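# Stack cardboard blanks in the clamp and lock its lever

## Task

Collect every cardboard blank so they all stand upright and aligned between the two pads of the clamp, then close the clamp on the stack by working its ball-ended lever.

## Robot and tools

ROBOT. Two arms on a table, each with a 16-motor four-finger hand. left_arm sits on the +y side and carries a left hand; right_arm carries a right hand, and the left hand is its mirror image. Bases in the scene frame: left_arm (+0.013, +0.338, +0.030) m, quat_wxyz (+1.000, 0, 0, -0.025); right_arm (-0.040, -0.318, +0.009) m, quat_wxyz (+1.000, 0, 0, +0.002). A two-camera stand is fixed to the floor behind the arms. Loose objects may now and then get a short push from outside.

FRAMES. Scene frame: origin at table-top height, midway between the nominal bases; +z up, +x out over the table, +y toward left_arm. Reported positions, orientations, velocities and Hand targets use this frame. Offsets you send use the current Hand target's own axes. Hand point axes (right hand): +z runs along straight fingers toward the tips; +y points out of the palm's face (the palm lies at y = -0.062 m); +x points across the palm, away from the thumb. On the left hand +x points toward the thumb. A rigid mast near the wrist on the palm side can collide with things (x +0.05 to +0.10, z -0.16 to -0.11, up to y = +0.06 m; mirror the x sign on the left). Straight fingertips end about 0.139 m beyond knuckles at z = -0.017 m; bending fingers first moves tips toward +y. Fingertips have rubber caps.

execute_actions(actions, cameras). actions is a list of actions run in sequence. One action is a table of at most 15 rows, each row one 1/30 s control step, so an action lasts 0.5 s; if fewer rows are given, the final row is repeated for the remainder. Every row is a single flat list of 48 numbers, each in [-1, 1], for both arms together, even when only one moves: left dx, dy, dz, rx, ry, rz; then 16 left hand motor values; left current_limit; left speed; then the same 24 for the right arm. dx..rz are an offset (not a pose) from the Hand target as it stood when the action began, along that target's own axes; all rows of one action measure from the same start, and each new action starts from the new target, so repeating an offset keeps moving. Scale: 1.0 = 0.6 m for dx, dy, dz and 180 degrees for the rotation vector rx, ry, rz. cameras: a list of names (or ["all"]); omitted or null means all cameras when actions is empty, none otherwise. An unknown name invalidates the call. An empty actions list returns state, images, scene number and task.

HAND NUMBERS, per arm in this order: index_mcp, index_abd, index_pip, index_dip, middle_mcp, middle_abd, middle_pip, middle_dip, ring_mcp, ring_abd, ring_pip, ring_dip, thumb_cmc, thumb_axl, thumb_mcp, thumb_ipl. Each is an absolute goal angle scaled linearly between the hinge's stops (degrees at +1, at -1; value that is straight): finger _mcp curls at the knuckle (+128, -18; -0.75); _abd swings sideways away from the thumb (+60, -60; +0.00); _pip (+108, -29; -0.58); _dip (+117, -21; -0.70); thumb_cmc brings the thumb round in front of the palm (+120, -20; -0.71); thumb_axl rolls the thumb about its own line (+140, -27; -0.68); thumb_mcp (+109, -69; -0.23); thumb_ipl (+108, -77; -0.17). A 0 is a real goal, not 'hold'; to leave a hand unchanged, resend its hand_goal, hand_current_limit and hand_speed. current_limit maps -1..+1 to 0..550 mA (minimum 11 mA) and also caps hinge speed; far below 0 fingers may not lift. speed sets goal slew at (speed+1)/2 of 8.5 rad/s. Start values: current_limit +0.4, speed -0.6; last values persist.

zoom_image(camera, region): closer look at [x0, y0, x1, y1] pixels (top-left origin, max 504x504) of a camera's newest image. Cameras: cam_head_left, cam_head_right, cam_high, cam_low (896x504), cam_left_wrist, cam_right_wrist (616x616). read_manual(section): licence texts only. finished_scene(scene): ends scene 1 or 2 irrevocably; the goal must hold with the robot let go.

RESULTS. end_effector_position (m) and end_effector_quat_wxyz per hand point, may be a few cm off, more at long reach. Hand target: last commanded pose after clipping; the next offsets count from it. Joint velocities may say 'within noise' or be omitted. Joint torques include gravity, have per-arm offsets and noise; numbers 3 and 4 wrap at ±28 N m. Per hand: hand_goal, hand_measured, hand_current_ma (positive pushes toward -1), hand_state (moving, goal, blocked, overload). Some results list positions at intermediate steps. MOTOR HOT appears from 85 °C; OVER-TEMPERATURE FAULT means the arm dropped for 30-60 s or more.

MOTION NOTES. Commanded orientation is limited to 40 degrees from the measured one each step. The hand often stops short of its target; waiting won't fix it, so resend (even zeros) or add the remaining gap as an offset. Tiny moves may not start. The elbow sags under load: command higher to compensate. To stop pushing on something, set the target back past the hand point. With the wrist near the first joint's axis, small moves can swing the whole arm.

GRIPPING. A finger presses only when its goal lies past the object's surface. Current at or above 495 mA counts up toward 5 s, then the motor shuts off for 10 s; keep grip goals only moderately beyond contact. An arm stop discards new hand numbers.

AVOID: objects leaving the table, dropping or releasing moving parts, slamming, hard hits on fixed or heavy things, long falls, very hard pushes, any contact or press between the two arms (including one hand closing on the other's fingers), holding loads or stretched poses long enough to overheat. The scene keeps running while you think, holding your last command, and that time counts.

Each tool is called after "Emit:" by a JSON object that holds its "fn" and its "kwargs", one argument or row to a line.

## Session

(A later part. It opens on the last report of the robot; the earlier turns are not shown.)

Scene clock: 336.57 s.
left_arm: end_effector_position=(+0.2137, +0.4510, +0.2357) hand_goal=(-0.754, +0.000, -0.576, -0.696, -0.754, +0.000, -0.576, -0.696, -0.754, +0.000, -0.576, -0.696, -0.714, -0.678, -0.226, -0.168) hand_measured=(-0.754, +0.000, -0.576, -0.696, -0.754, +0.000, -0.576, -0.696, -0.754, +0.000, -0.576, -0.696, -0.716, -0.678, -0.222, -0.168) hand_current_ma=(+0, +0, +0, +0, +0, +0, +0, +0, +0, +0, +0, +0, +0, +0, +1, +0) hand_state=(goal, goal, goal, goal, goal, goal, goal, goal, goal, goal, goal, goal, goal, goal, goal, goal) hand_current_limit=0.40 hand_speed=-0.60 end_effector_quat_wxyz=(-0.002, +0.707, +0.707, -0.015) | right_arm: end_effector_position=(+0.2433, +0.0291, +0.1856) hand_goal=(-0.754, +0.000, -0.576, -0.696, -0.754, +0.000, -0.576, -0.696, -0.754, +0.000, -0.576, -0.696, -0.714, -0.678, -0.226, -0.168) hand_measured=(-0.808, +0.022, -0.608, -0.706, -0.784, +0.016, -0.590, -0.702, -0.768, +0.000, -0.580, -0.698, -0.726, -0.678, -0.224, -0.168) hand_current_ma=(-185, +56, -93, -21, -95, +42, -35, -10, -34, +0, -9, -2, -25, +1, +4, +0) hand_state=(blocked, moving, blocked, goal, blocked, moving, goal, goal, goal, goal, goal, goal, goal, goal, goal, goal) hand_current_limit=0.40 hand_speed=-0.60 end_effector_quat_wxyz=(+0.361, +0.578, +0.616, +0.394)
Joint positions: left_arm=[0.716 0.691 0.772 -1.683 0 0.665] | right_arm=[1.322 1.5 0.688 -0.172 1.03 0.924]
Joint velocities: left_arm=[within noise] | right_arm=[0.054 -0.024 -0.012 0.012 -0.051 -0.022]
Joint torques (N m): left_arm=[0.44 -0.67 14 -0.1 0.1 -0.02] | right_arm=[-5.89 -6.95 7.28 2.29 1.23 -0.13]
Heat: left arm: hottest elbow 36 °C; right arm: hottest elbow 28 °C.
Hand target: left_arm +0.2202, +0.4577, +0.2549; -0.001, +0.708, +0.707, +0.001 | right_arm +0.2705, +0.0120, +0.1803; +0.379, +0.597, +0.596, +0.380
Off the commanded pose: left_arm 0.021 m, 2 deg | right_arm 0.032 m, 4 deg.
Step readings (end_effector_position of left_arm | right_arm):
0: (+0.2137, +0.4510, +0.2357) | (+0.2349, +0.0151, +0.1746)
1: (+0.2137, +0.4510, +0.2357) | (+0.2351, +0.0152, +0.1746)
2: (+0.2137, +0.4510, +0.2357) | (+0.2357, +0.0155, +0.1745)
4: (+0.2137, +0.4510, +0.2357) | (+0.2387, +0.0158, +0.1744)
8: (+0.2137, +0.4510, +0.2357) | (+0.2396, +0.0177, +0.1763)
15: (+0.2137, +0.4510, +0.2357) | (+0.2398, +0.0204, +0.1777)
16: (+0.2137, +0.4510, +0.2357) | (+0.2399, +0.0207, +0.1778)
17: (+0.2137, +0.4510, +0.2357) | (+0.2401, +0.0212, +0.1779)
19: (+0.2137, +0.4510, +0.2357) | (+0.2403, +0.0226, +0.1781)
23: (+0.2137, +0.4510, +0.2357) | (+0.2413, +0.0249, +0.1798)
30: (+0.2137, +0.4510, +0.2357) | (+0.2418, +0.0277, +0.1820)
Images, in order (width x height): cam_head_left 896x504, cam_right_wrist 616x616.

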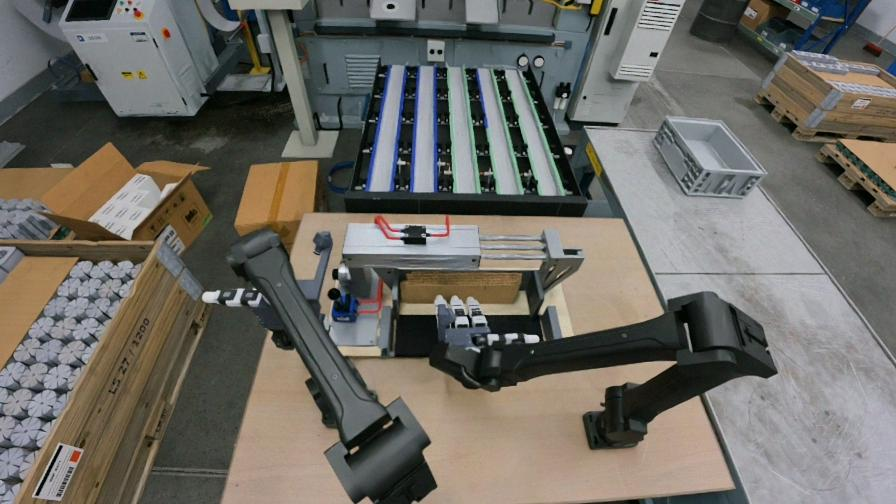

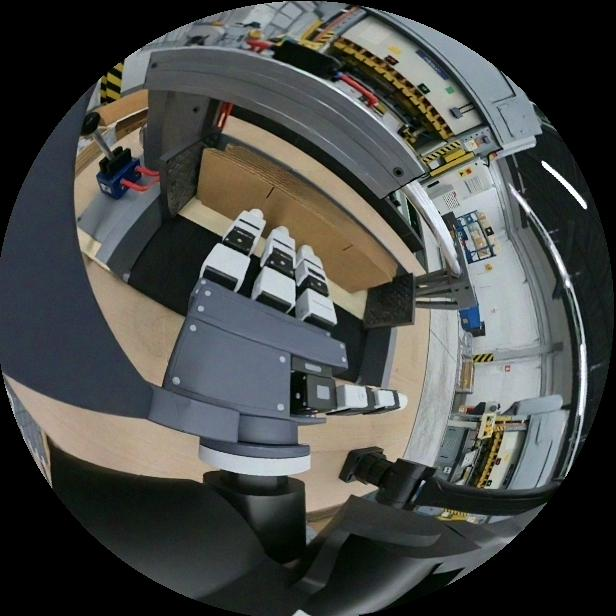

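Emit:
{"fn": "execute_actions", "kwargs": {
  "actions": [
    [[0,0,0,0,0,0,-0.754,0,-0.576,-0.696,-0.754,0,-0.576,-0.696,-0.754,0,-0.576,-0.696,-0.714,-0.678,-0.226,-0.168,0.4,-0.6,0.0167,-0.0106,-0.0226,0,0,0,-0.754,0,-0.576,-0.696,-0.754,0,-0.576,-0.696,-0.754,0,-0.576,-0.696,-0.714,-0.678,-0.226,-0.168,0.4,-0.6]]
  ],
  "cameras": ["cam_head_left","cam_head_right","cam_low", "cam_high","cam_left_wrist","cam_right_wrist"]
}}

Emit:
{"fn": "zoom_image", "kwargs": {
  "camera": "cam_head_right",
  "region": [320, 220, 580, 370]
}}

Emit:
{"fn": "zoom_image", "kwargs": {
  "camera": "cam_head_left",
  "region": [380, 250, 560, 350]
}}

Emit:
{"fn": "zoom_image", "kwargs": {
  "camera": "cam_right_wrist",
  "region": [180, 120, 380, 320]
}}

Scene clock: 371.67 s.
left_arm: end_effector_position=(+0.2137, +0.4510, +0.2357) hand_goal=(-0.754, +0.000, -0.576, -0.696, -0.754, +0.000, -0.576, -0.696, -0.754, +0.000, -0.576, -0.696, -0.714, -0.678, -0.226, -0.168) hand_measured=(-0.754, +0.000, -0.576, -0.696, -0.754, +0.000, -0.576, -0.696, -0.754, +0.000, -0.576, -0.696, -0.716, -0.678, -0.222, -0.168) hand_current_ma=(+0, +0, +0, +0, +0, +0, +0, +0, +0, +0, +0, +0, +0, +0, +1, +0) hand_state=(goal, goal, goal, goal, goal, goal, goal, goal, goal, goal, goal, goal, goal, goal, goal, goal) hand_current_limit=0.40 hand_speed=-0.60 end_effector_quat_wxyz=(-0.002, +0.707, +0.707, -0.015) | right_arm: end_effector_position=(+0.2385, +0.0220, +0.1811) hand_goal=(-0.754, +0.000, -0.576, -0.696, -0.754, +0.000, -0.576, -0.696, -0.754, +0.000, -0.576, -0.696, -0.714, -0.678, -0.226, -0.168) hand_measured=(-0.778, +0.004, -0.586, -0.700, -0.756, +0.014, -0.572, -0.690, -0.766, +0.000, -0.580, -0.698, -0.726, -0.678, -0.224, -0.168) hand_current_ma=(-72, +4, -24, -7, -7, +25, +6, +14, -27, +0, -6, -5, -27, +1, +4, +1) hand_state=(blocked, goal, goal, goal, goal, moving, goal, goal, goal, goal, goal, goal, goal, goal, goal, goal) hand_current_limit=0.40 hand_speed=-0.60 end_effector_quat_wxyz=(+0.370, +0.583, +0.610, +0.388)
Joint positions: left_arm=[0.716 0.691 0.772 -1.683 0 0.665] | right_arm=[1.333 1.509 0.686 -0.215 1.056 0.977]
Joint torques (N m): left_arm=[0.56 -0.62 14 -0.1 0.09 -0.02] | right_arm=[-2.73 -6.48 9.09 0.88 1.04 -0.05]
Heat: left arm: hottest elbow 37 °C; right arm: hottest elbow 28 °C.
Hand target: left_arm +0.2202, +0.4577, +0.2549; -0.001, +0.708, +0.707, +0.001 | right_arm +0.2555, +0.0221, +0.1804; +0.379, +0.597, +0.596, +0.380
Off the commanded pose: left_arm 0.021 m, 2 deg | right_arm 0.017 m, 3 deg.
Step readings (end_effector_position of left_arm | right_arm):
0: (+0.2137, +0.4510, +0.2357) | (+0.2418, +0.0287, +0.1878)
1: (+0.2137, +0.4510, +0.2357) | (+0.2416, +0.0290, +0.1878)
2: (+0.2137, +0.4510, +0.2357) | (+0.2418, +0.0283, +0.1875)
4: (+0.2137, +0.4510, +0.2357) | (+0.2402, +0.0277, +0.1872)
8: (+0.2137, +0.4510, +0.2357) | (+0.2398, +0.0245, +0.1845)
15: (+0.2137, +0.4510, +0.2357) | (+0.2389, +0.0224, +0.1822)

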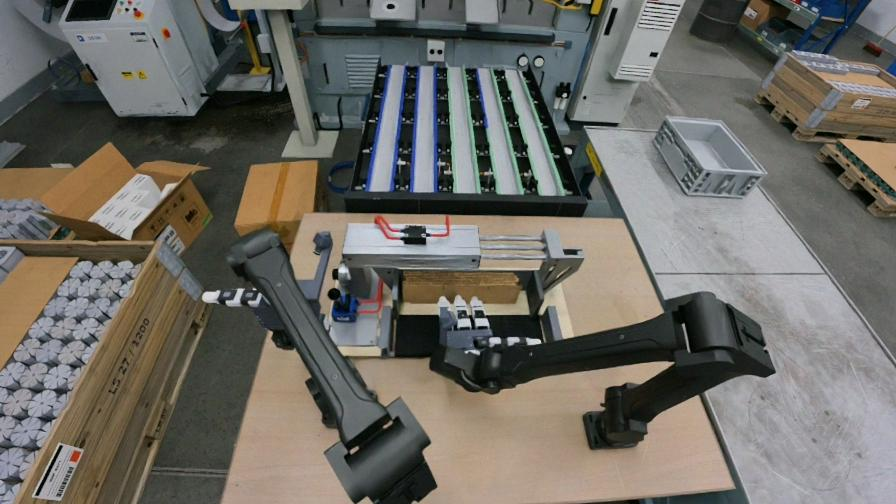

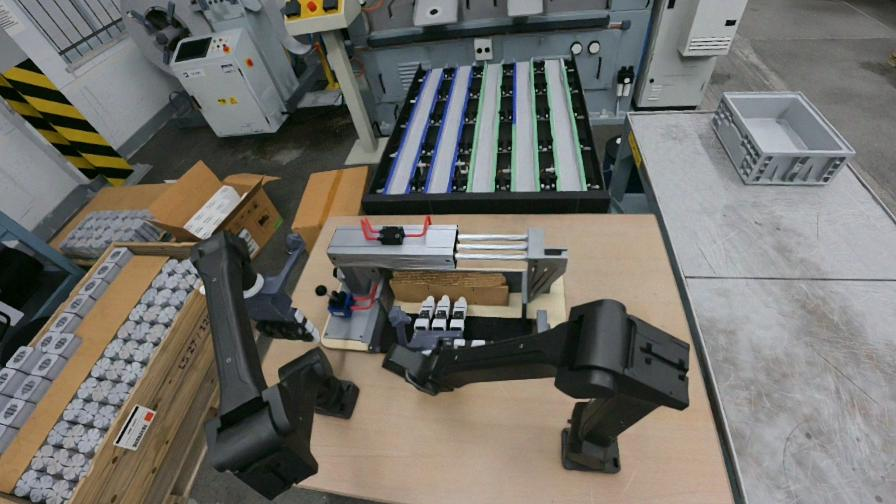

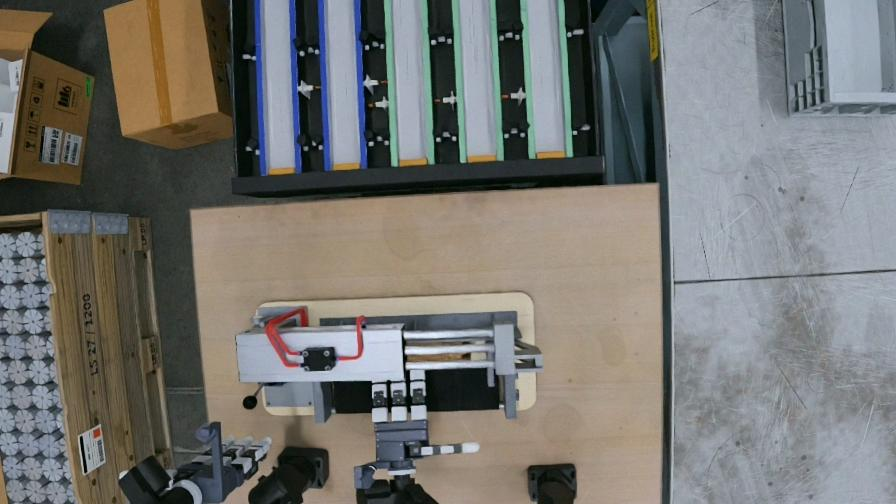

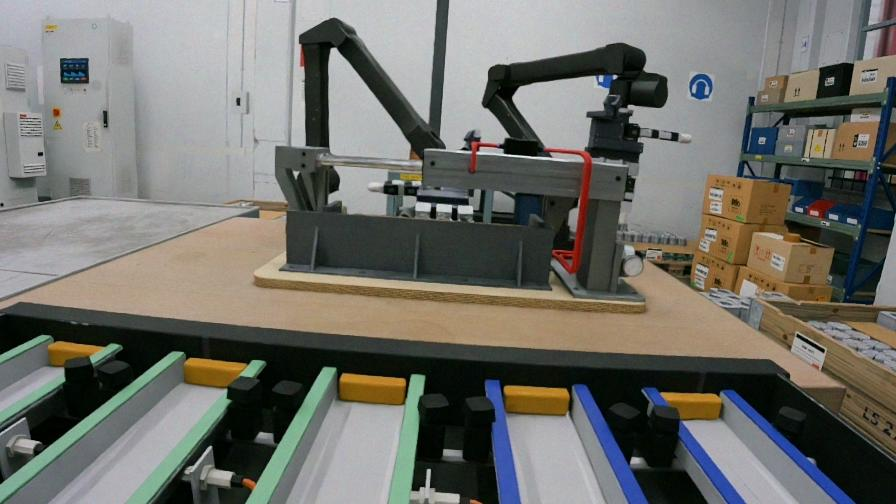

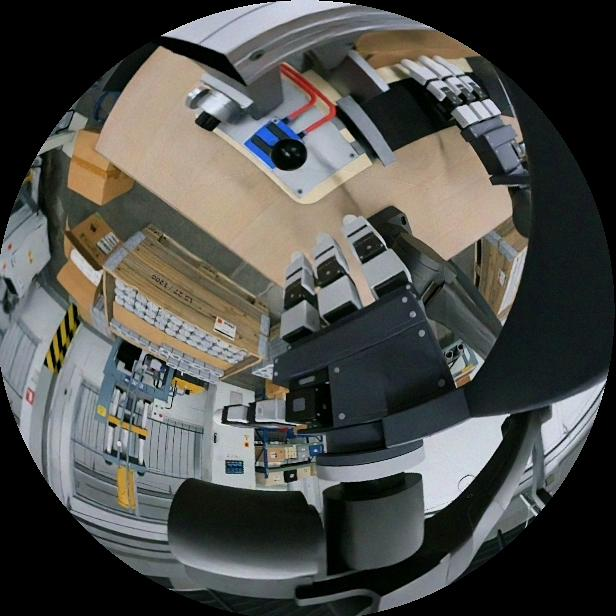

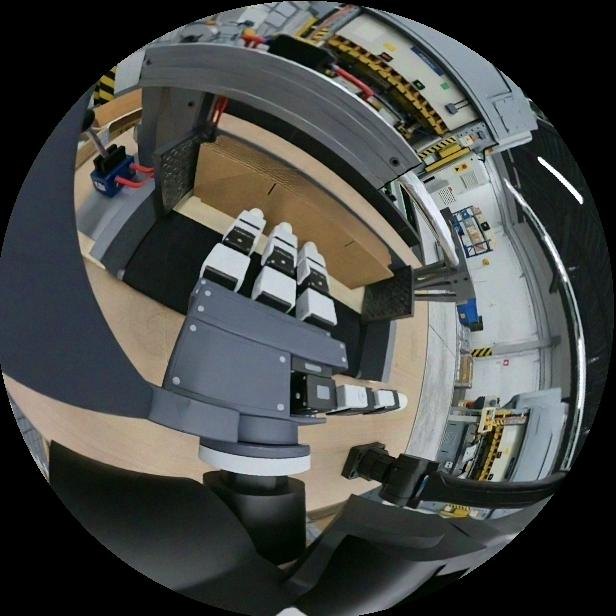

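Scaled by 1.938 from the camera's 896x504 image, which has a finer 1280x720 frame.

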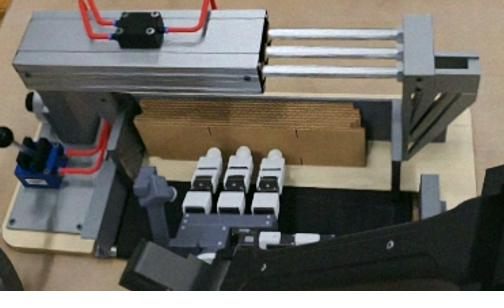

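Scaled by 2.800 from the camera's 896x504 image, which has a finer 1280x720 frame.

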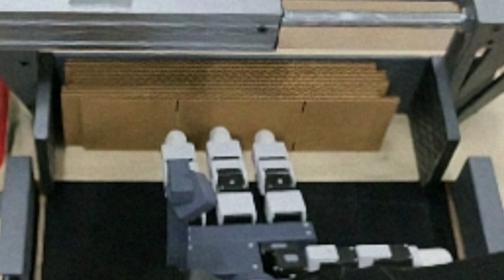

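Scaled by 2.520 from the camera's 616x616 image, which has a finer 880x880 frame.

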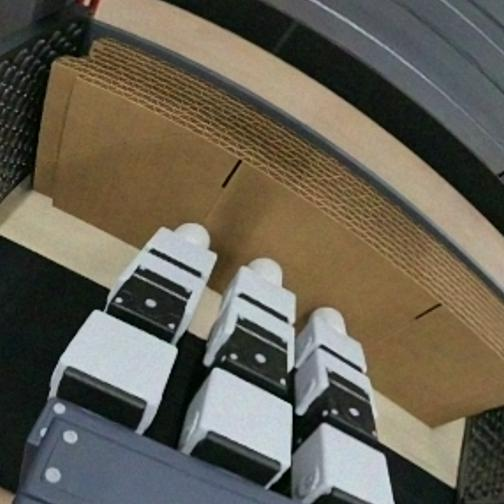

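Emit:
{"fn": "zoom_image", "kwargs": {
  "camera": "cam_head_right",
  "region": [460, 260, 540, 320]
}}

Emit:
{"fn": "zoom_image", "kwargs": {
  "camera": "cam_right_wrist",
  "region": [330, 190, 430, 290]
}}

Emit:
{"fn": "zoom_image", "kwargs": {
  "camera": "cam_high",
  "region": [360, 320, 540, 420]
}}

Scaled by 6.300 from the camera's 896x504 image, which has a finer 1280x720 frame.

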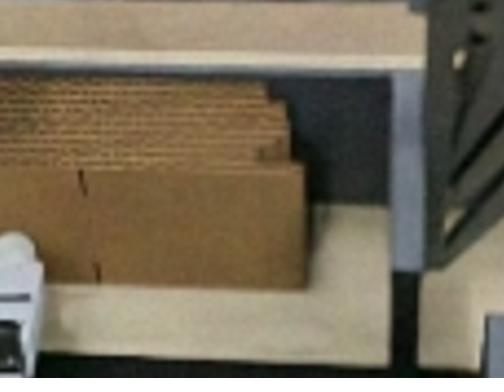

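Scaled by 5.040 from the camera's 616x616 image, which has a finer 880x880 frame.

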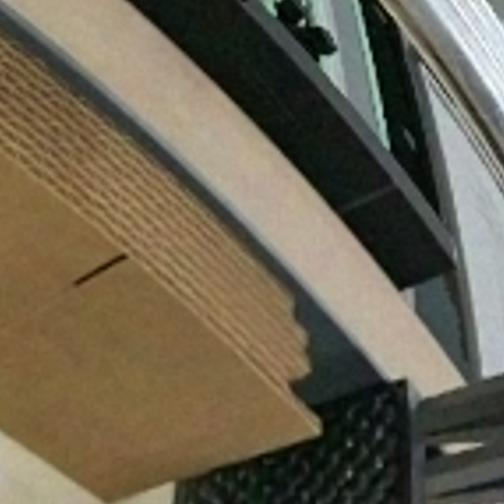

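Scaled by 2.800 from the camera's 896x504 image, which has a finer 1280x720 frame.

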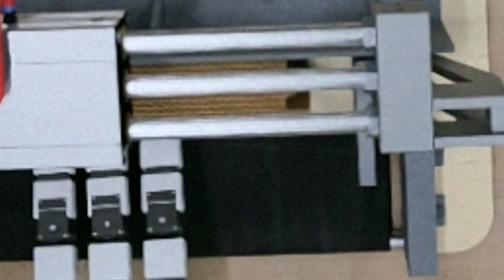

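Emit:
{"fn": "execute_actions", "kwargs": {
  "actions": [
    [[0.003,0.0667,-0.005,0,0,0,-0.754,0,-0.576,-0.696,-0.754,0,-0.576,-0.696,-0.754,0,-0.576,-0.696,-0.714,-0.678,-0.226,-0.168,0.4,-0.6,0,-0.0035,-0.0075,0,0,0,-0.754,0,-0.576,-0.696,-0.754,0,-0.576,-0.696,-0.754,0,-0.576,-0.696,-0.714,-0.678,-0.226,-0.168,0.4,-0.6]],
    [[0,0.0667,0,0,0,0,-0.754,0,-0.576,-0.696,-0.754,0,-0.576,-0.696,-0.754,0,-0.576,-0.696,-0.714,-0.678,-0.226,-0.168,0.4,-0.6,0,0,0,0,0,0,-0.754,0,-0.576,-0.696,-0.754,0,-0.576,-0.696,-0.754,0,-0.576,-0.696,-0.714,-0.678,-0.226,-0.168,0.4,-0.6]]
  ],
  "cameras": ["cam_head_left","cam_head_right","cam_high","cam_left_wrist"]
}}

Emit:
{"fn": "zoom_image", "kwargs": {
  "camera": "cam_left_wrist",
  "region": [180, 50, 430, 300]
}}

Emit:
{"fn": "zoom_image", "kwargs": {
  "camera": "cam_head_left",
  "region": [280, 220, 560, 370]
}}

Scene clock: 415.27 s.
left_arm: end_effector_position=(+0.2849, +0.4549, +0.2376) hand_goal=(-0.754, +0.000, -0.576, -0.696, -0.754, +0.000, -0.576, -0.696, -0.754, +0.000, -0.576, -0.696, -0.714, -0.678, -0.226, -0.168) hand_measured=(-0.754, +0.000, -0.576, -0.696, -0.754, +0.000, -0.576, -0.696, -0.754, +0.000, -0.576, -0.696, -0.714, -0.678, -0.222, -0.168) hand_current_ma=(+0, +0, +0, +0, +0, +0, +0, +0, +0, +0, +0, +0, +0, +0, +1, +0) hand_state=(goal, goal, goal, goal, goal, goal, goal, goal, goal, goal, goal, goal, goal, goal, goal, goal) hand_current_limit=0.40 hand_speed=-0.60 end_effector_quat_wxyz=(-0.007, +0.707, +0.707, -0.023) | right_arm: end_effector_position=(+0.2386, +0.0180, +0.1783) hand_goal=(-0.754, +0.000, -0.576, -0.696, -0.754, +0.000, -0.576, -0.696, -0.754, +0.000, -0.576, -0.696, -0.714, -0.678, -0.226, -0.168) hand_measured=(-0.774, +0.008, -0.582, -0.694, -0.768, +0.000, -0.582, -0.700, -0.764, +0.000, -0.578, -0.698, -0.726, -0.678, -0.224, -0.168) hand_current_ma=(-54, +14, -11, +2, -37, +1, -11, -6, -26, +0, -5, -5, -29, +1, +4, +1) hand_state=(goal, moving, goal, goal, goal, goal, goal, goal, goal, goal, goal, goal, goal, goal, goal, goal) hand_current_limit=0.40 hand_speed=-0.60 end_effector_quat_wxyz=(+0.377, +0.587, +0.607, +0.382)
Joint positions: left_arm=[0.52 0.897 0.87 -1.59 0.001 0.47] | right_arm=[1.331 1.517 0.689 -0.244 1.066 1.004]
Joint torques (N m): left_arm=[-1.44 -3.31 14.04 0.36 0.08 -0.23] | right_arm=[-1.61 -6.07 9.07 1.03 0.89 -0.03]
Heat: left arm: hottest elbow 38 °C; right arm: hottest elbow 30 °C.
Hand target: left_arm +0.3002, +0.4594, +0.2579; -0.001, +0.708, +0.707, +0.001 | right_arm +0.2505, +0.0221, +0.1804; +0.379, +0.597, +0.596, +0.380
Off the commanded pose: left_arm 0.026 m, 3 deg | right_arm 0.013 m, 2 deg.
Step readings (end_effector_position of left_arm | right_arm):
0: (+0.2137, +0.4510, +0.2357) | (+0.2390, +0.0206, +0.1789)
1: (+0.2138, +0.4510, +0.2357) | (+0.2390, +0.0206, +0.1789)
2: (+0.2147, +0.4513, +0.2354) | (+0.2390, +0.0206, +0.1789)
4: (+0.2214, +0.4508, +0.2370) | (+0.2387, +0.0204, +0.1789)
8: (+0.2415, +0.4500, +0.2393) | (+0.2386, +0.0196, +0.1787)
15: (+0.2469, +0.4529, +0.2374) | (+0.2385, +0.0190, +0.1786)
16: (+0.2471, +0.4532, +0.2377) | (+0.2385, +0.0190, +0.1786)
17: (+0.2486, +0.4533, +0.2377) | (+0.2385, +0.0189, +0.1785)
19: (+0.2576, +0.4522, +0.2390) | (+0.2385, +0.0189, +0.1785)
23: (+0.2798, +0.4506, +0.2405) | (+0.2385, +0.0187, +0.1784)
30: (+0.2851, +0.4540, +0.2377) | (+0.2384, +0.0184, +0.1784)
Images, in order (width x height): cam_head_left 896x504, cam_head_right 896x504, cam_high 896x504, cam_left_wrist 616x616.

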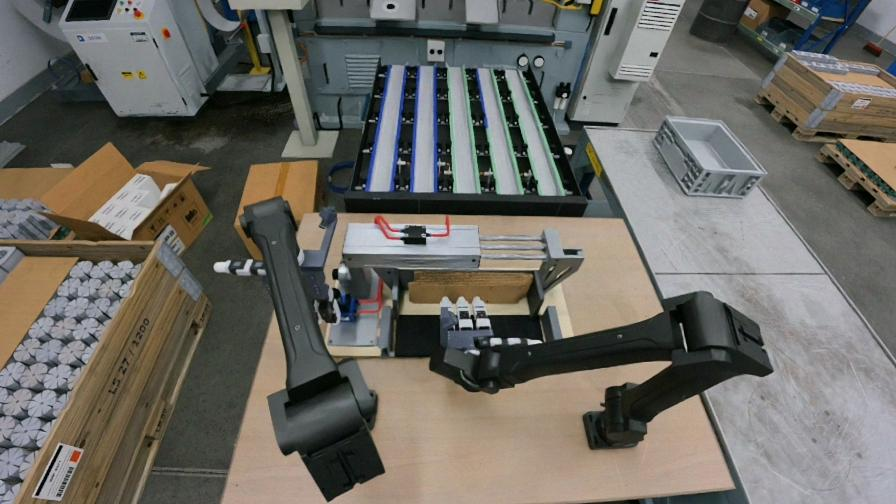

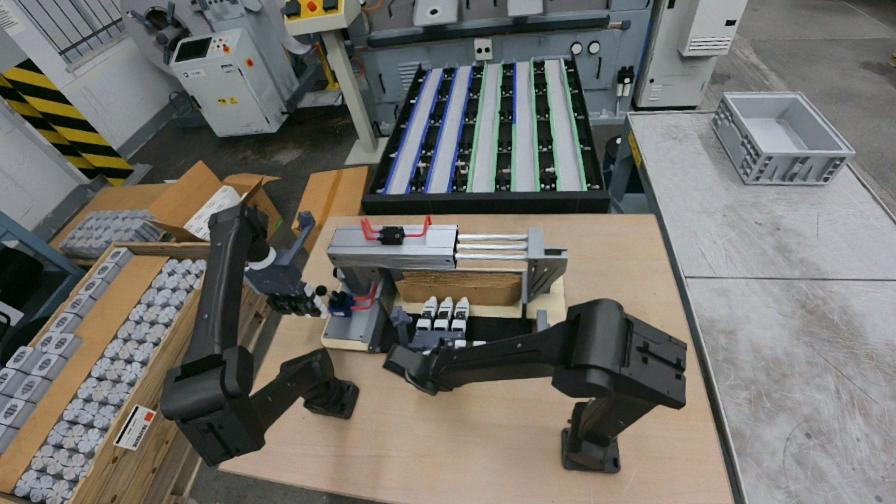

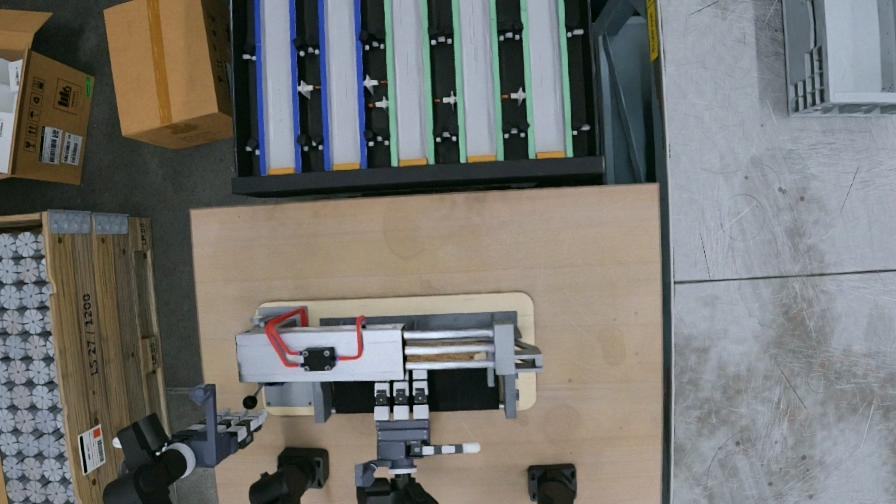

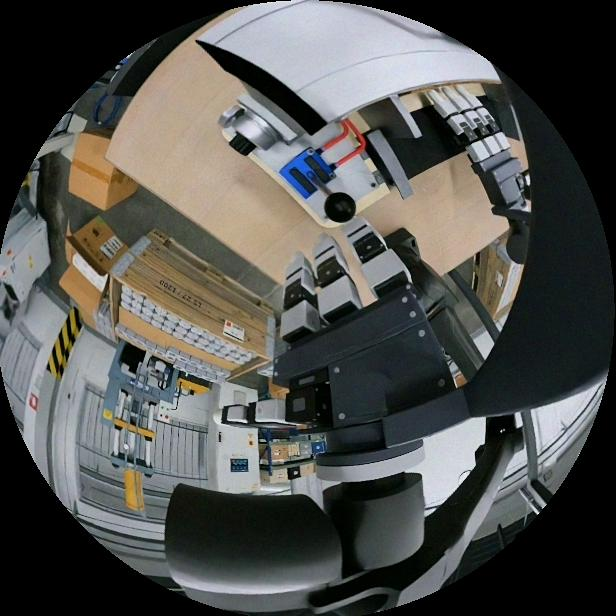

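Scaled by 2.016 from the camera's 616x616 image, which has a finer 880x880 frame.

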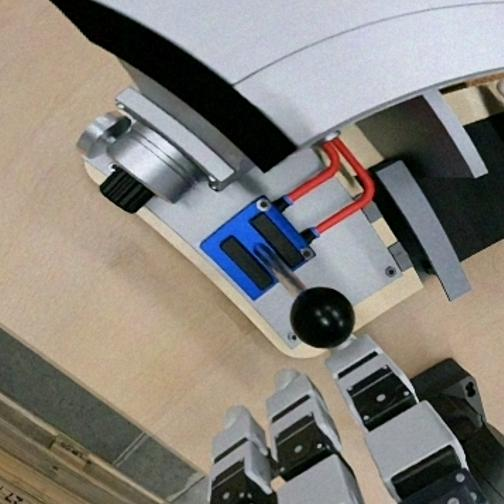

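Scaled by 1.800 from the camera's 896x504 image, which has a finer 1280x720 frame.

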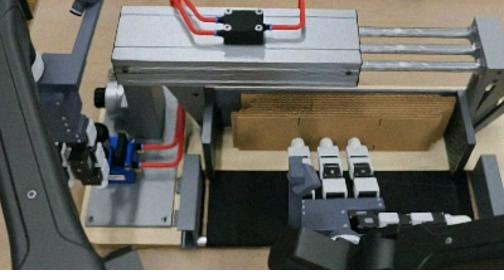

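Emit:
{"fn": "execute_actions", "kwargs": {
  "actions": [
    [[0,0.0417,0,0,0,0,-0.754,0,-0.576,-0.696,-0.754,0,-0.576,-0.696,-0.754,0,-0.576,-0.696,-0.714,-0.678,-0.226,-0.168,0.4,-0.6,0,0,0,0,0,0,-0.754,0,-0.576,-0.696,-0.754,0,-0.576,-0.696,-0.754,0,-0.576,-0.696,-0.714,-0.678,-0.226,-0.168,0.4,-0.6]],
    [[0,0.0417,0,0,0,0,-0.754,0,-0.576,-0.696,-0.754,0,-0.576,-0.696,-0.754,0,-0.576,-0.696,-0.714,-0.678,-0.226,-0.168,0.4,-0.6,0,0,0,0,0,0,-0.754,0,-0.576,-0.696,-0.754,0,-0.576,-0.696,-0.754,0,-0.576,-0.696,-0.714,-0.678,-0.226,-0.168,0.4,-0.6]]
  ],
  "cameras": ["cam_head_left","cam_left_wrist"]
}}

Emit:
{"fn": "zoom_image", "kwargs": {
  "camera": "cam_left_wrist",
  "region": [180, 50, 430, 300]
}}

Emit:
{"fn": "zoom_image", "kwargs": {
  "camera": "cam_head_left",
  "region": [280, 220, 560, 370]
}}

Scene clock: 434.33 s.
left_arm: end_effector_position=(+0.3296, +0.4548, +0.2380) hand_goal=(-0.754, +0.000, -0.576, -0.696, -0.754, +0.000, -0.576, -0.696, -0.754, +0.000, -0.576, -0.696, -0.714, -0.678, -0.226, -0.168) hand_measured=(-0.752, +0.000, -0.576, -0.696, -0.754, +0.000, -0.576, -0.696, -0.772, +0.000, -0.578, -0.696, -0.714, -0.678, -0.222, -0.168) hand_current_ma=(+0, +0, +0, +0, +0, +0, +0, +0, -6, +0, +0, +0, +0, +0, +1, +0) hand_state=(goal, goal, goal, goal, goal, goal, goal, goal, goal, goal, goal, goal, goal, goal, goal, goal) hand_current_limit=0.40 hand_speed=-0.60 end_effector_quat_wxyz=(-0.012, +0.709, +0.705, -0.026) | right_arm: end_effector_position=(+0.2387, +0.0169, +0.1778) hand_goal=(-0.754, +0.000, -0.576, -0.696, -0.754, +0.000, -0.576, -0.696, -0.754, +0.000, -0.576, -0.696, -0.714, -0.678, -0.226, -0.168) hand_measured=(-0.772, +0.004, -0.582, -0.694, -0.768, +0.000, -0.582, -0.698, -0.766, +0.000, -0.578, -0.698, -0.726, -0.678, -0.224, -0.168) hand_current_ma=(-51, +6, -11, +2, -37, +1, -11, -5, -27, +0, -5, -5, -29, +1, +4, +1) hand_state=(goal, goal, goal, goal, goal, goal, goal, goal, goal, goal, goal, goal, goal, goal, goal, goal) hand_current_limit=0.40 hand_speed=-0.60 end_effector_quat_wxyz=(+0.377, +0.588, +0.605, +0.381)
Joint positions: left_arm=[0.438 1.024 0.946 -1.549 -0.002 0.394] | right_arm=[1.331 1.518 0.689 -0.248 1.067 1.011]
Joint torques (N m): left_arm=[-1.44 -4.6 14.11 0.76 0.18 -0.28] | right_arm=[-2.08 -7 9.13 1.2 0.91 -0.08]
Heat: left arm: hottest elbow 41 °C; right arm: hottest elbow 31 °C.
Hand target: left_arm +0.3502, +0.4593, +0.2579; -0.001, +0.708, +0.707, +0.001 | right_arm +0.2505, +0.0221, +0.1803; +0.379, +0.597, +0.597, +0.380
Off the commanded pose: left_arm 0.029 m, 3 deg | right_arm 0.013 m, 1 deg.
Step readings (end_effector_position of left_arm | right_arm):
0: (+0.2849, +0.4549, +0.2376) | (+0.2387, +0.0169, +0.1778)
1: (+0.2851, +0.4550, +0.2377) | (+0.2387, +0.0169, +0.1778)
2: (+0.2861, +0.4549, +0.2380) | (+0.2387, +0.0169, +0.1778)
4: (+0.2918, +0.4546, +0.2393) | (+0.2387, +0.0169, +0.1778)
8: (+0.3058, +0.4537, +0.2404) | (+0.2387, +0.0169, +0.1778)
15: (+0.3073, +0.4542, +0.2385) | (+0.2387, +0.0169, +0.1778)
16: (+0.3073, +0.4542, +0.2384) | (+0.2387, +0.0169, +0.1778)
17: (+0.3081, +0.4540, +0.2386) | (+0.2387, +0.0169, +0.1778)
19: (+0.3124, +0.4537, +0.2391) | (+0.2387, +0.0169, +0.1778)
23: (+0.3255, +0.4534, +0.2395) | (+0.2387, +0.0169, +0.1778)
30: (+0.3296, +0.4545, +0.2380) | (+0.2387, +0.0169, +0.1778)
Images, in order (width x height): cam_head_left 896x504, cam_left_wrist 616x616.

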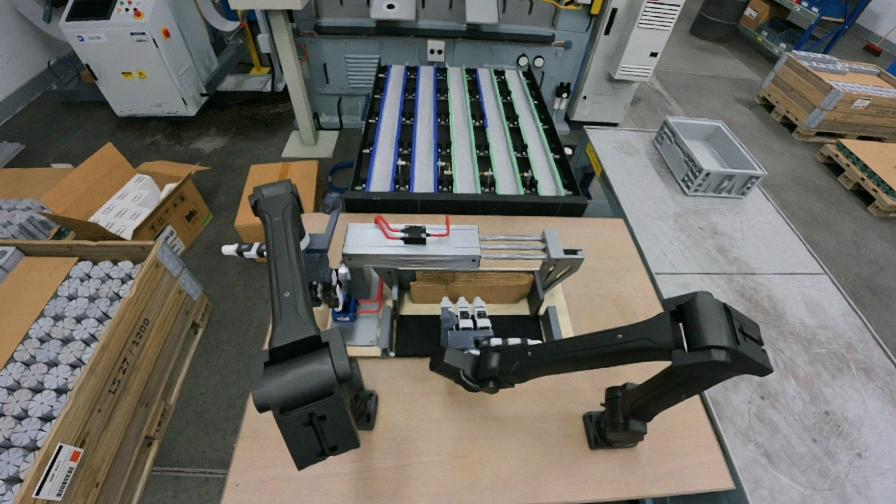

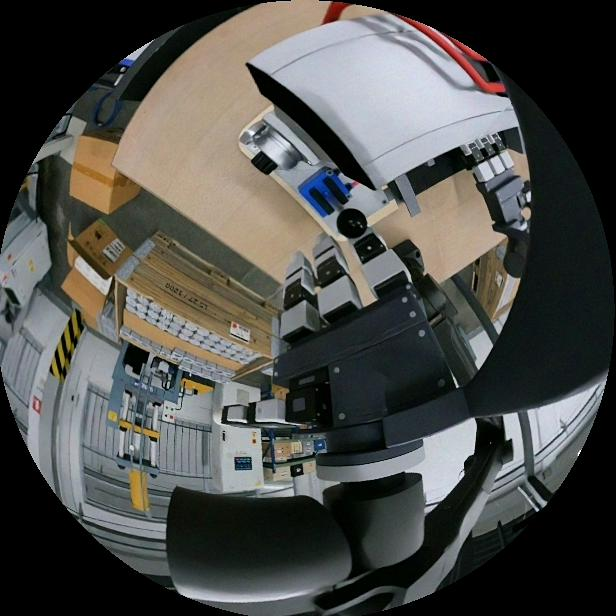

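Scaled by 2.016 from the camera's 616x616 image, which has a finer 880x880 frame.

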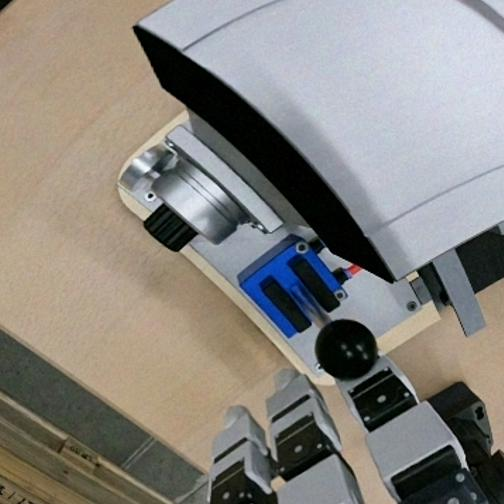

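Scaled by 1.800 from the camera's 896x504 image, which has a finer 1280x720 frame.

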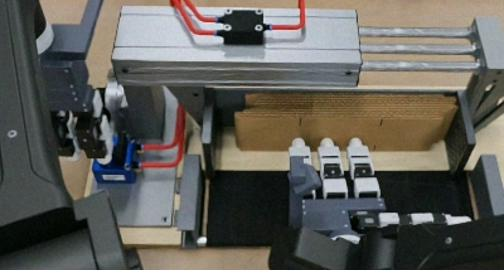

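Emit:
{"fn": "execute_actions", "kwargs": {
  "actions": [
    [[0,0.0333,0,0,0,0,-0.754,0,-0.576,-0.696,-0.754,0,-0.576,-0.696,-0.754,0,-0.576,-0.696,-0.714,-0.678,-0.226,-0.168,0.4,-0.6,0,0,0,0,0,0,-0.754,0,-0.576,-0.696,-0.754,0,-0.576,-0.696,-0.754,0,-0.576,-0.696,-0.714,-0.678,-0.226,-0.168,0.4,-0.6]],
    [[0,0.0333,0,0,0,0,-0.754,0,-0.576,-0.696,-0.754,0,-0.576,-0.696,-0.754,0,-0.576,-0.696,-0.714,-0.678,-0.226,-0.168,0.4,-0.6,0,0,0,0,0,0,-0.754,0,-0.576,-0.696,-0.754,0,-0.576,-0.696,-0.754,0,-0.576,-0.696,-0.714,-0.678,-0.226,-0.168,0.4,-0.6]]
  ],
  "cameras": ["cam_head_left","cam_left_wrist"]
}}

Emit:
{"fn": "zoom_image", "kwargs": {
  "camera": "cam_left_wrist",
  "region": [180, 50, 430, 300]
}}

Emit:
{"fn": "zoom_image", "kwargs": {
  "camera": "cam_head_left",
  "region": [320, 220, 600, 370]
}}

Scene clock: 447.40 s.
left_arm: end_effector_position=(+0.3684, +0.4558, +0.2382) hand_goal=(-0.754, +0.000, -0.576, -0.696, -0.754, +0.000, -0.576, -0.696, -0.754, +0.000, -0.576, -0.696, -0.714, -0.678, -0.226, -0.168) hand_measured=(-0.752, +0.000, -0.576, -0.696, -0.754, +0.000, -0.576, -0.696, -0.774, +0.000, -0.586, -0.700, -0.714, -0.678, -0.222, -0.168) hand_current_ma=(+0, +0, +0, +0, +0, +0, +0, +0, -7, +0, -2, +0, +0, +0, +1, +0) hand_state=(goal, goal, goal, goal, goal, goal, goal, goal, goal, goal, goal, goal, goal, goal, goal, goal) hand_current_limit=0.40 hand_speed=-0.60 end_effector_quat_wxyz=(-0.013, +0.709, +0.704, -0.025) | right_arm: end_effector_position=(+0.2395, +0.0174, +0.1767) hand_goal=(-0.754, +0.000, -0.576, -0.696, -0.754, +0.000, -0.576, -0.696, -0.754, +0.000, -0.576, -0.696, -0.714, -0.678, -0.226, -0.168) hand_measured=(-0.774, +0.030, -0.584, -0.698, -0.768, +0.002, -0.582, -0.698, -0.766, +0.000, -0.578, -0.698, -0.726, -0.678, -0.224, -0.168) hand_current_ma=(-54, +71, -18, -3, -37, +3, -11, -4, -28, +0, -5, -5, -30, +1, +4, +1) hand_state=(goal, blocked, goal, goal, goal, goal, goal, goal, goal, goal, goal, goal, goal, goal, goal, goal) hand_current_limit=0.40 hand_speed=-0.60 end_effector_quat_wxyz=(+0.375, +0.589, +0.607, +0.380)
Joint positions: left_arm=[0.39 1.127 1.017 -1.517 -0.002 0.347] | right_arm=[1.329 1.519 0.69 -0.249 1.06 1.012]
Joint torques (N m): left_arm=[-1.44 -6.01 14.16 0.72 0.16 -0.27] | right_arm=[-2.2 -6.83 9.1 1.2 1.16 -0.13]
Heat: left arm: hottest elbow 40 °C; right arm: hottest elbow 31 °C.
Hand target: left_arm +0.3902, +0.4593, +0.2580; -0.001, +0.708, +0.707, +0.001 | right_arm +0.2505, +0.0221, +0.1804; +0.379, +0.597, +0.596, +0.380
Off the commanded pose: left_arm 0.030 m, 3 deg | right_arm 0.013 m, 2 deg.
Step readings (end_effector_position of left_arm | right_arm):
0: (+0.3296, +0.4548, +0.2380) | (+0.2386, +0.0169, +0.1778)
1: (+0.3298, +0.4549, +0.2382) | (+0.2386, +0.0169, +0.1778)
2: (+0.3305, +0.4547, +0.2383) | (+0.2386, +0.0169, +0.1778)
4: (+0.3344, +0.4545, +0.2389) | (+0.2386, +0.0169, +0.1778)
8: (+0.3464, +0.4546, +0.2399) | (+0.2387, +0.0171, +0.1776)
15: (+0.3498, +0.4555, +0.2390) | (+0.2393, +0.0175, +0.1767)
16: (+0.3499, +0.4556, +0.2390) | (+0.2395, +0.0174, +0.1767)
17: (+0.3507, +0.4553, +0.2391) | (+0.2395, +0.0174, +0.1767)
19: (+0.3543, +0.4551, +0.2390) | (+0.2395, +0.0174, +0.1767)
23: (+0.3658, +0.4553, +0.2386) | (+0.2395, +0.0174, +0.1767)
30: (+0.3684, +0.4557, +0.2382) | (+0.2395, +0.0174, +0.1767)
Images, in order (width x height): cam_head_left 896x504, cam_left_wrist 616x616.

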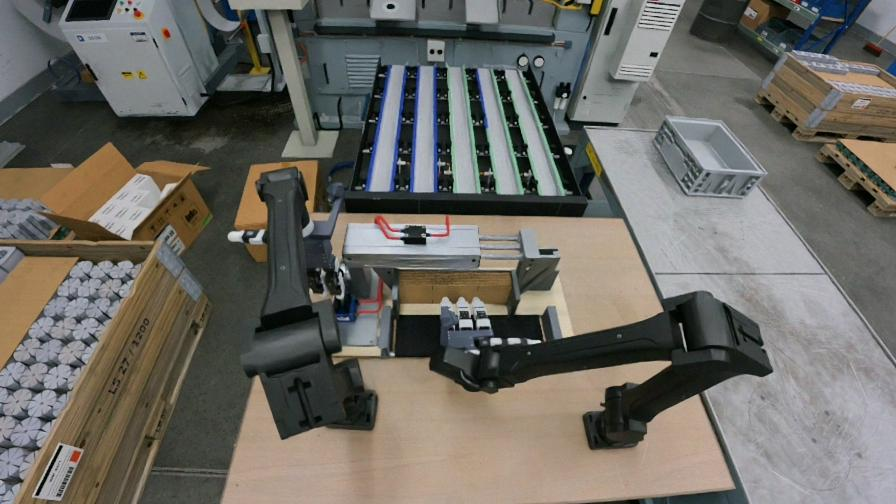

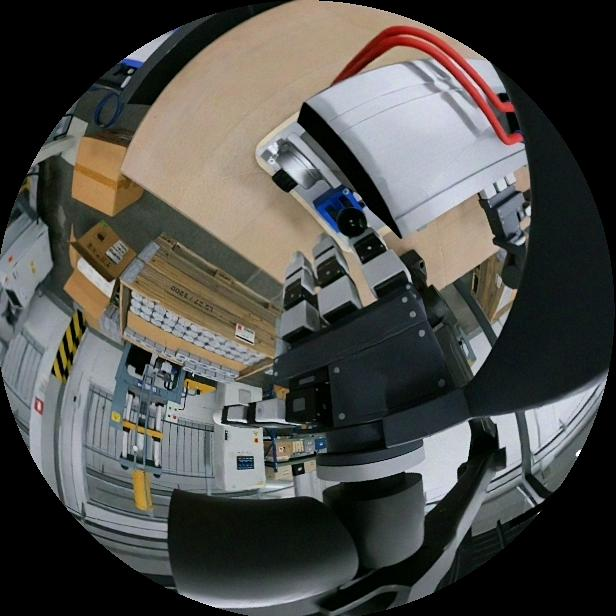

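Scaled by 2.016 from the camera's 616x616 image, which has a finer 880x880 frame.

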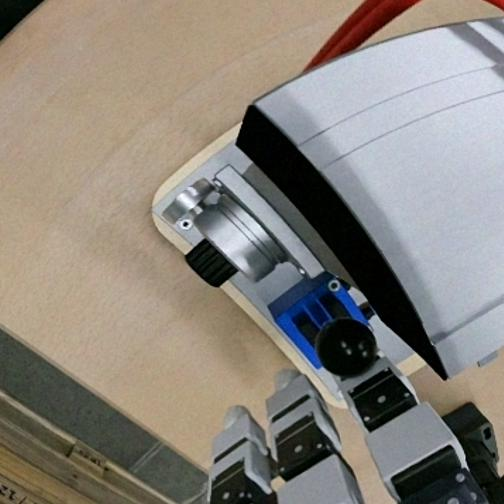

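Scaled by 1.800 from the camera's 896x504 image, which has a finer 1280x720 frame.

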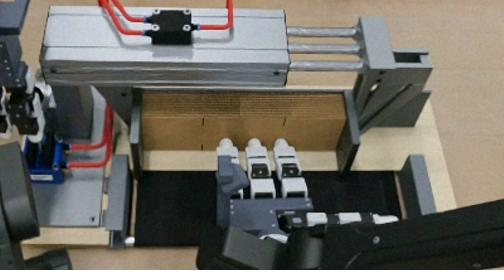

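Emit:
{"fn": "execute_actions", "kwargs": {
  "actions": [
    [[0,0.025,0,0,0,0,-0.754,0,-0.576,-0.696,-0.754,0,-0.576,-0.696,-0.754,0,-0.576,-0.696,-0.714,-0.678,-0.226,-0.168,0.4,-0.6,0,0,0,0,0,0,-0.754,0,-0.576,-0.696,-0.754,0,-0.576,-0.696,-0.754,0,-0.576,-0.696,-0.714,-0.678,-0.226,-0.168,0.4,-0.6]]
  ],
  "cameras": ["cam_head_left","cam_head_right","cam_left_wrist","cam_right_wrist"]
}}

Emit:
{"fn": "zoom_image", "kwargs": {
  "camera": "cam_left_wrist",
  "region": [230, 50, 450, 270]
}}

Emit:
{"fn": "zoom_image", "kwargs": {
  "camera": "cam_head_right",
  "region": [360, 240, 560, 350]
}}

Emit:
{"fn": "zoom_image", "kwargs": {
  "camera": "cam_right_wrist",
  "region": [180, 120, 380, 320]
}}

Scene clock: 459.87 s.
left_arm: end_effector_position=(+0.3753, +0.4549, +0.2374) hand_goal=(-0.754, +0.000, -0.576, -0.696, -0.754, +0.000, -0.576, -0.696, -0.754, +0.000, -0.576, -0.696, -0.714, -0.678, -0.226, -0.168) hand_measured=(-0.752, +0.000, -0.576, -0.696, -0.754, +0.000, -0.576, -0.696, -0.816, +0.002, -0.590, -0.698, -0.714, -0.678, -0.222, -0.168) hand_current_ma=(+0, +0, +0, +0, +0, +0, +0, +0, -70, +0, -4, +0, +0, +0, +1, +0) hand_state=(goal, goal, goal, goal, goal, goal, goal, goal, blocked, goal, goal, goal, goal, goal, goal, goal) hand_current_limit=0.40 hand_speed=-0.60 end_effector_quat_wxyz=(-0.017, +0.712, +0.701, -0.029) | right_arm: end_effector_position=(+0.2395, +0.0174, +0.1767) hand_goal=(-0.754, +0.000, -0.576, -0.696, -0.754, +0.000, -0.576, -0.696, -0.754, +0.000, -0.576, -0.696, -0.714, -0.678, -0.226, -0.168) hand_measured=(-0.774, +0.030, -0.584, -0.698, -0.768, +0.002, -0.582, -0.698, -0.766, +0.000, -0.578, -0.698, -0.726, -0.678, -0.224, -0.168) hand_current_ma=(-54, +71, -18, -3, -37, +3, -11, -4, -28, +0, -5, -5, -30, +1, +4, +1) hand_state=(goal, blocked, goal, goal, goal, goal, goal, goal, goal, goal, goal, goal, goal, goal, goal, goal) hand_current_limit=0.40 hand_speed=-0.60 end_effector_quat_wxyz=(+0.375, +0.589, +0.607, +0.380)
Joint positions: left_arm=[0.38 1.153 1.036 -1.522 -0.006 0.345] | right_arm=[1.329 1.519 0.69 -0.249 1.06 1.012]
Joint torques (N m): left_arm=[-1.73 -5.42 14.94 1.18 0.32 -0.4] | right_arm=[-1.08 -6.48 8.95 1.18 1.15 -0.13]
Heat: left arm: hottest elbow 40 °C; right arm: hottest elbow 31 °C.
Hand target: left_arm +0.4052, +0.4593, +0.2579; -0.001, +0.708, +0.707, +0.001 | right_arm +0.2505, +0.0221, +0.1804; +0.379, +0.597, +0.596, +0.380
Off the commanded pose: left_arm 0.037 m, 4 deg | right_arm 0.013 m, 2 deg.
Step readings (end_effector_position of left_arm | right_arm):
0: (+0.3684, +0.4558, +0.2382) | (+0.2395, +0.0174, +0.1767)
1: (+0.3684, +0.4559, +0.2382) | (+0.2395, +0.0174, +0.1767)
2: (+0.3691, +0.4556, +0.2384) | (+0.2395, +0.0174, +0.1767)
4: (+0.3712, +0.4553, +0.2382) | (+0.2395, +0.0174, +0.1767)
8: (+0.3749, +0.4549, +0.2376) | (+0.2395, +0.0174, +0.1767)
15: (+0.3753, +0.4549, +0.2374) | (+0.2395, +0.0174, +0.1767)
Images, in order (width x height): cam_head_left 896x504, cam_head_right 896x504, cam_left_wrist 616x616, cam_right_wrist 616x616.

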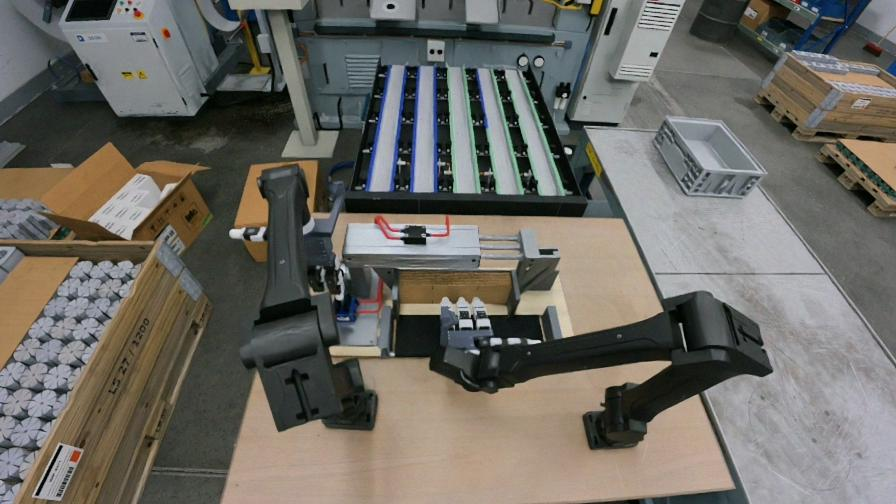

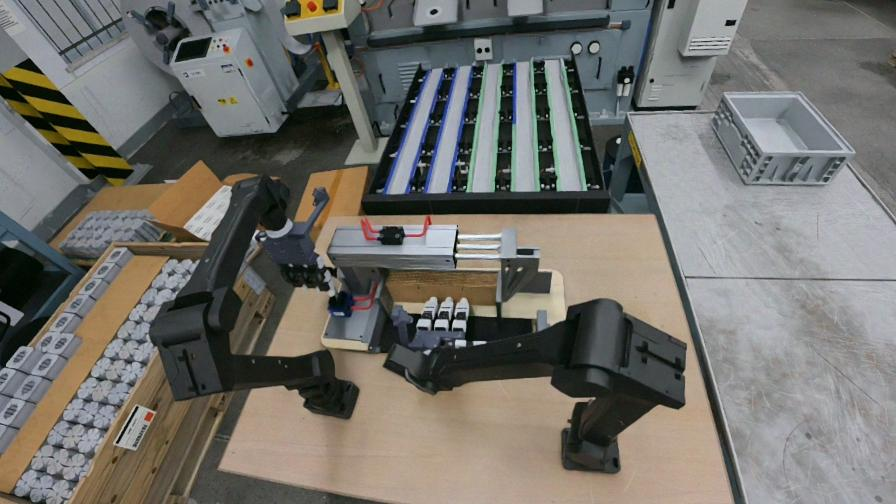

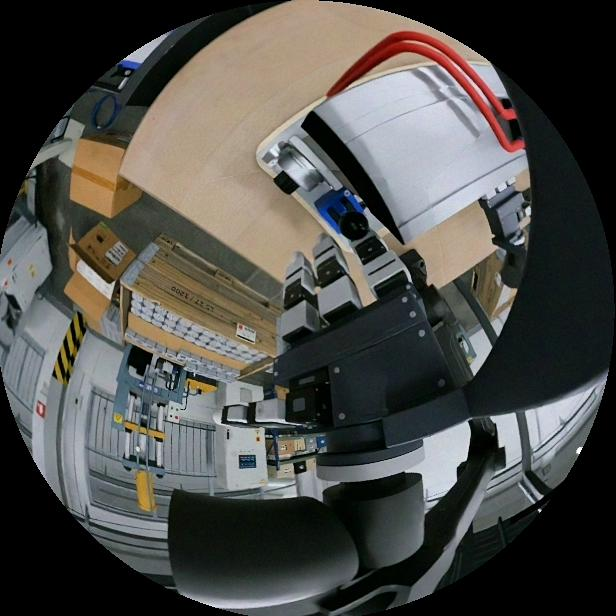

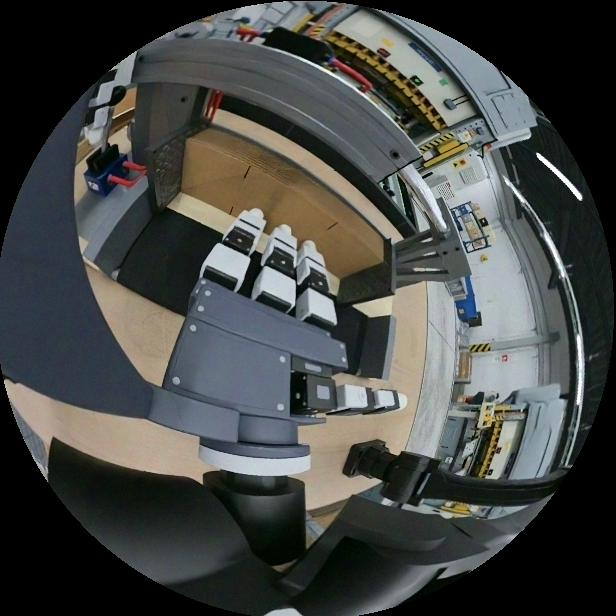

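Scaled by 2.291 from the camera's 616x616 image, which has a finer 880x880 frame.

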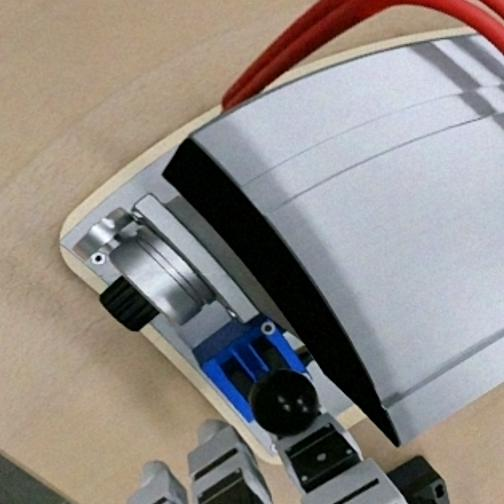

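Scaled by 2.520 from the camera's 896x504 image, which has a finer 1280x720 frame.

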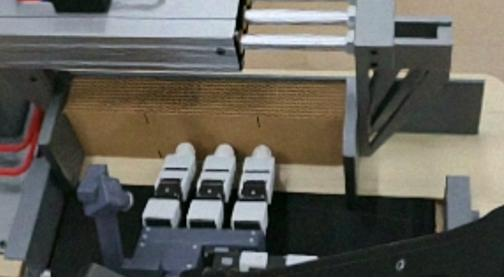

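Scaled by 2.520 from the camera's 616x616 image, which has a finer 880x880 frame.

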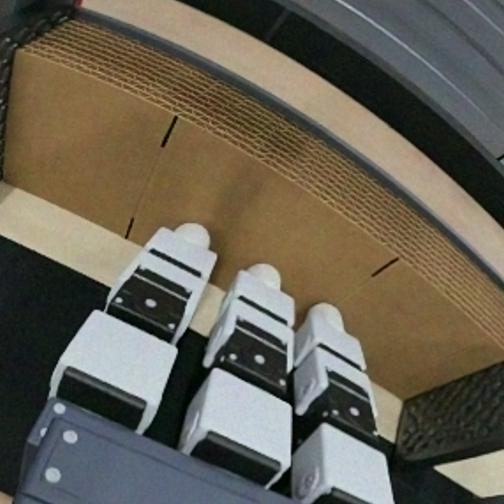

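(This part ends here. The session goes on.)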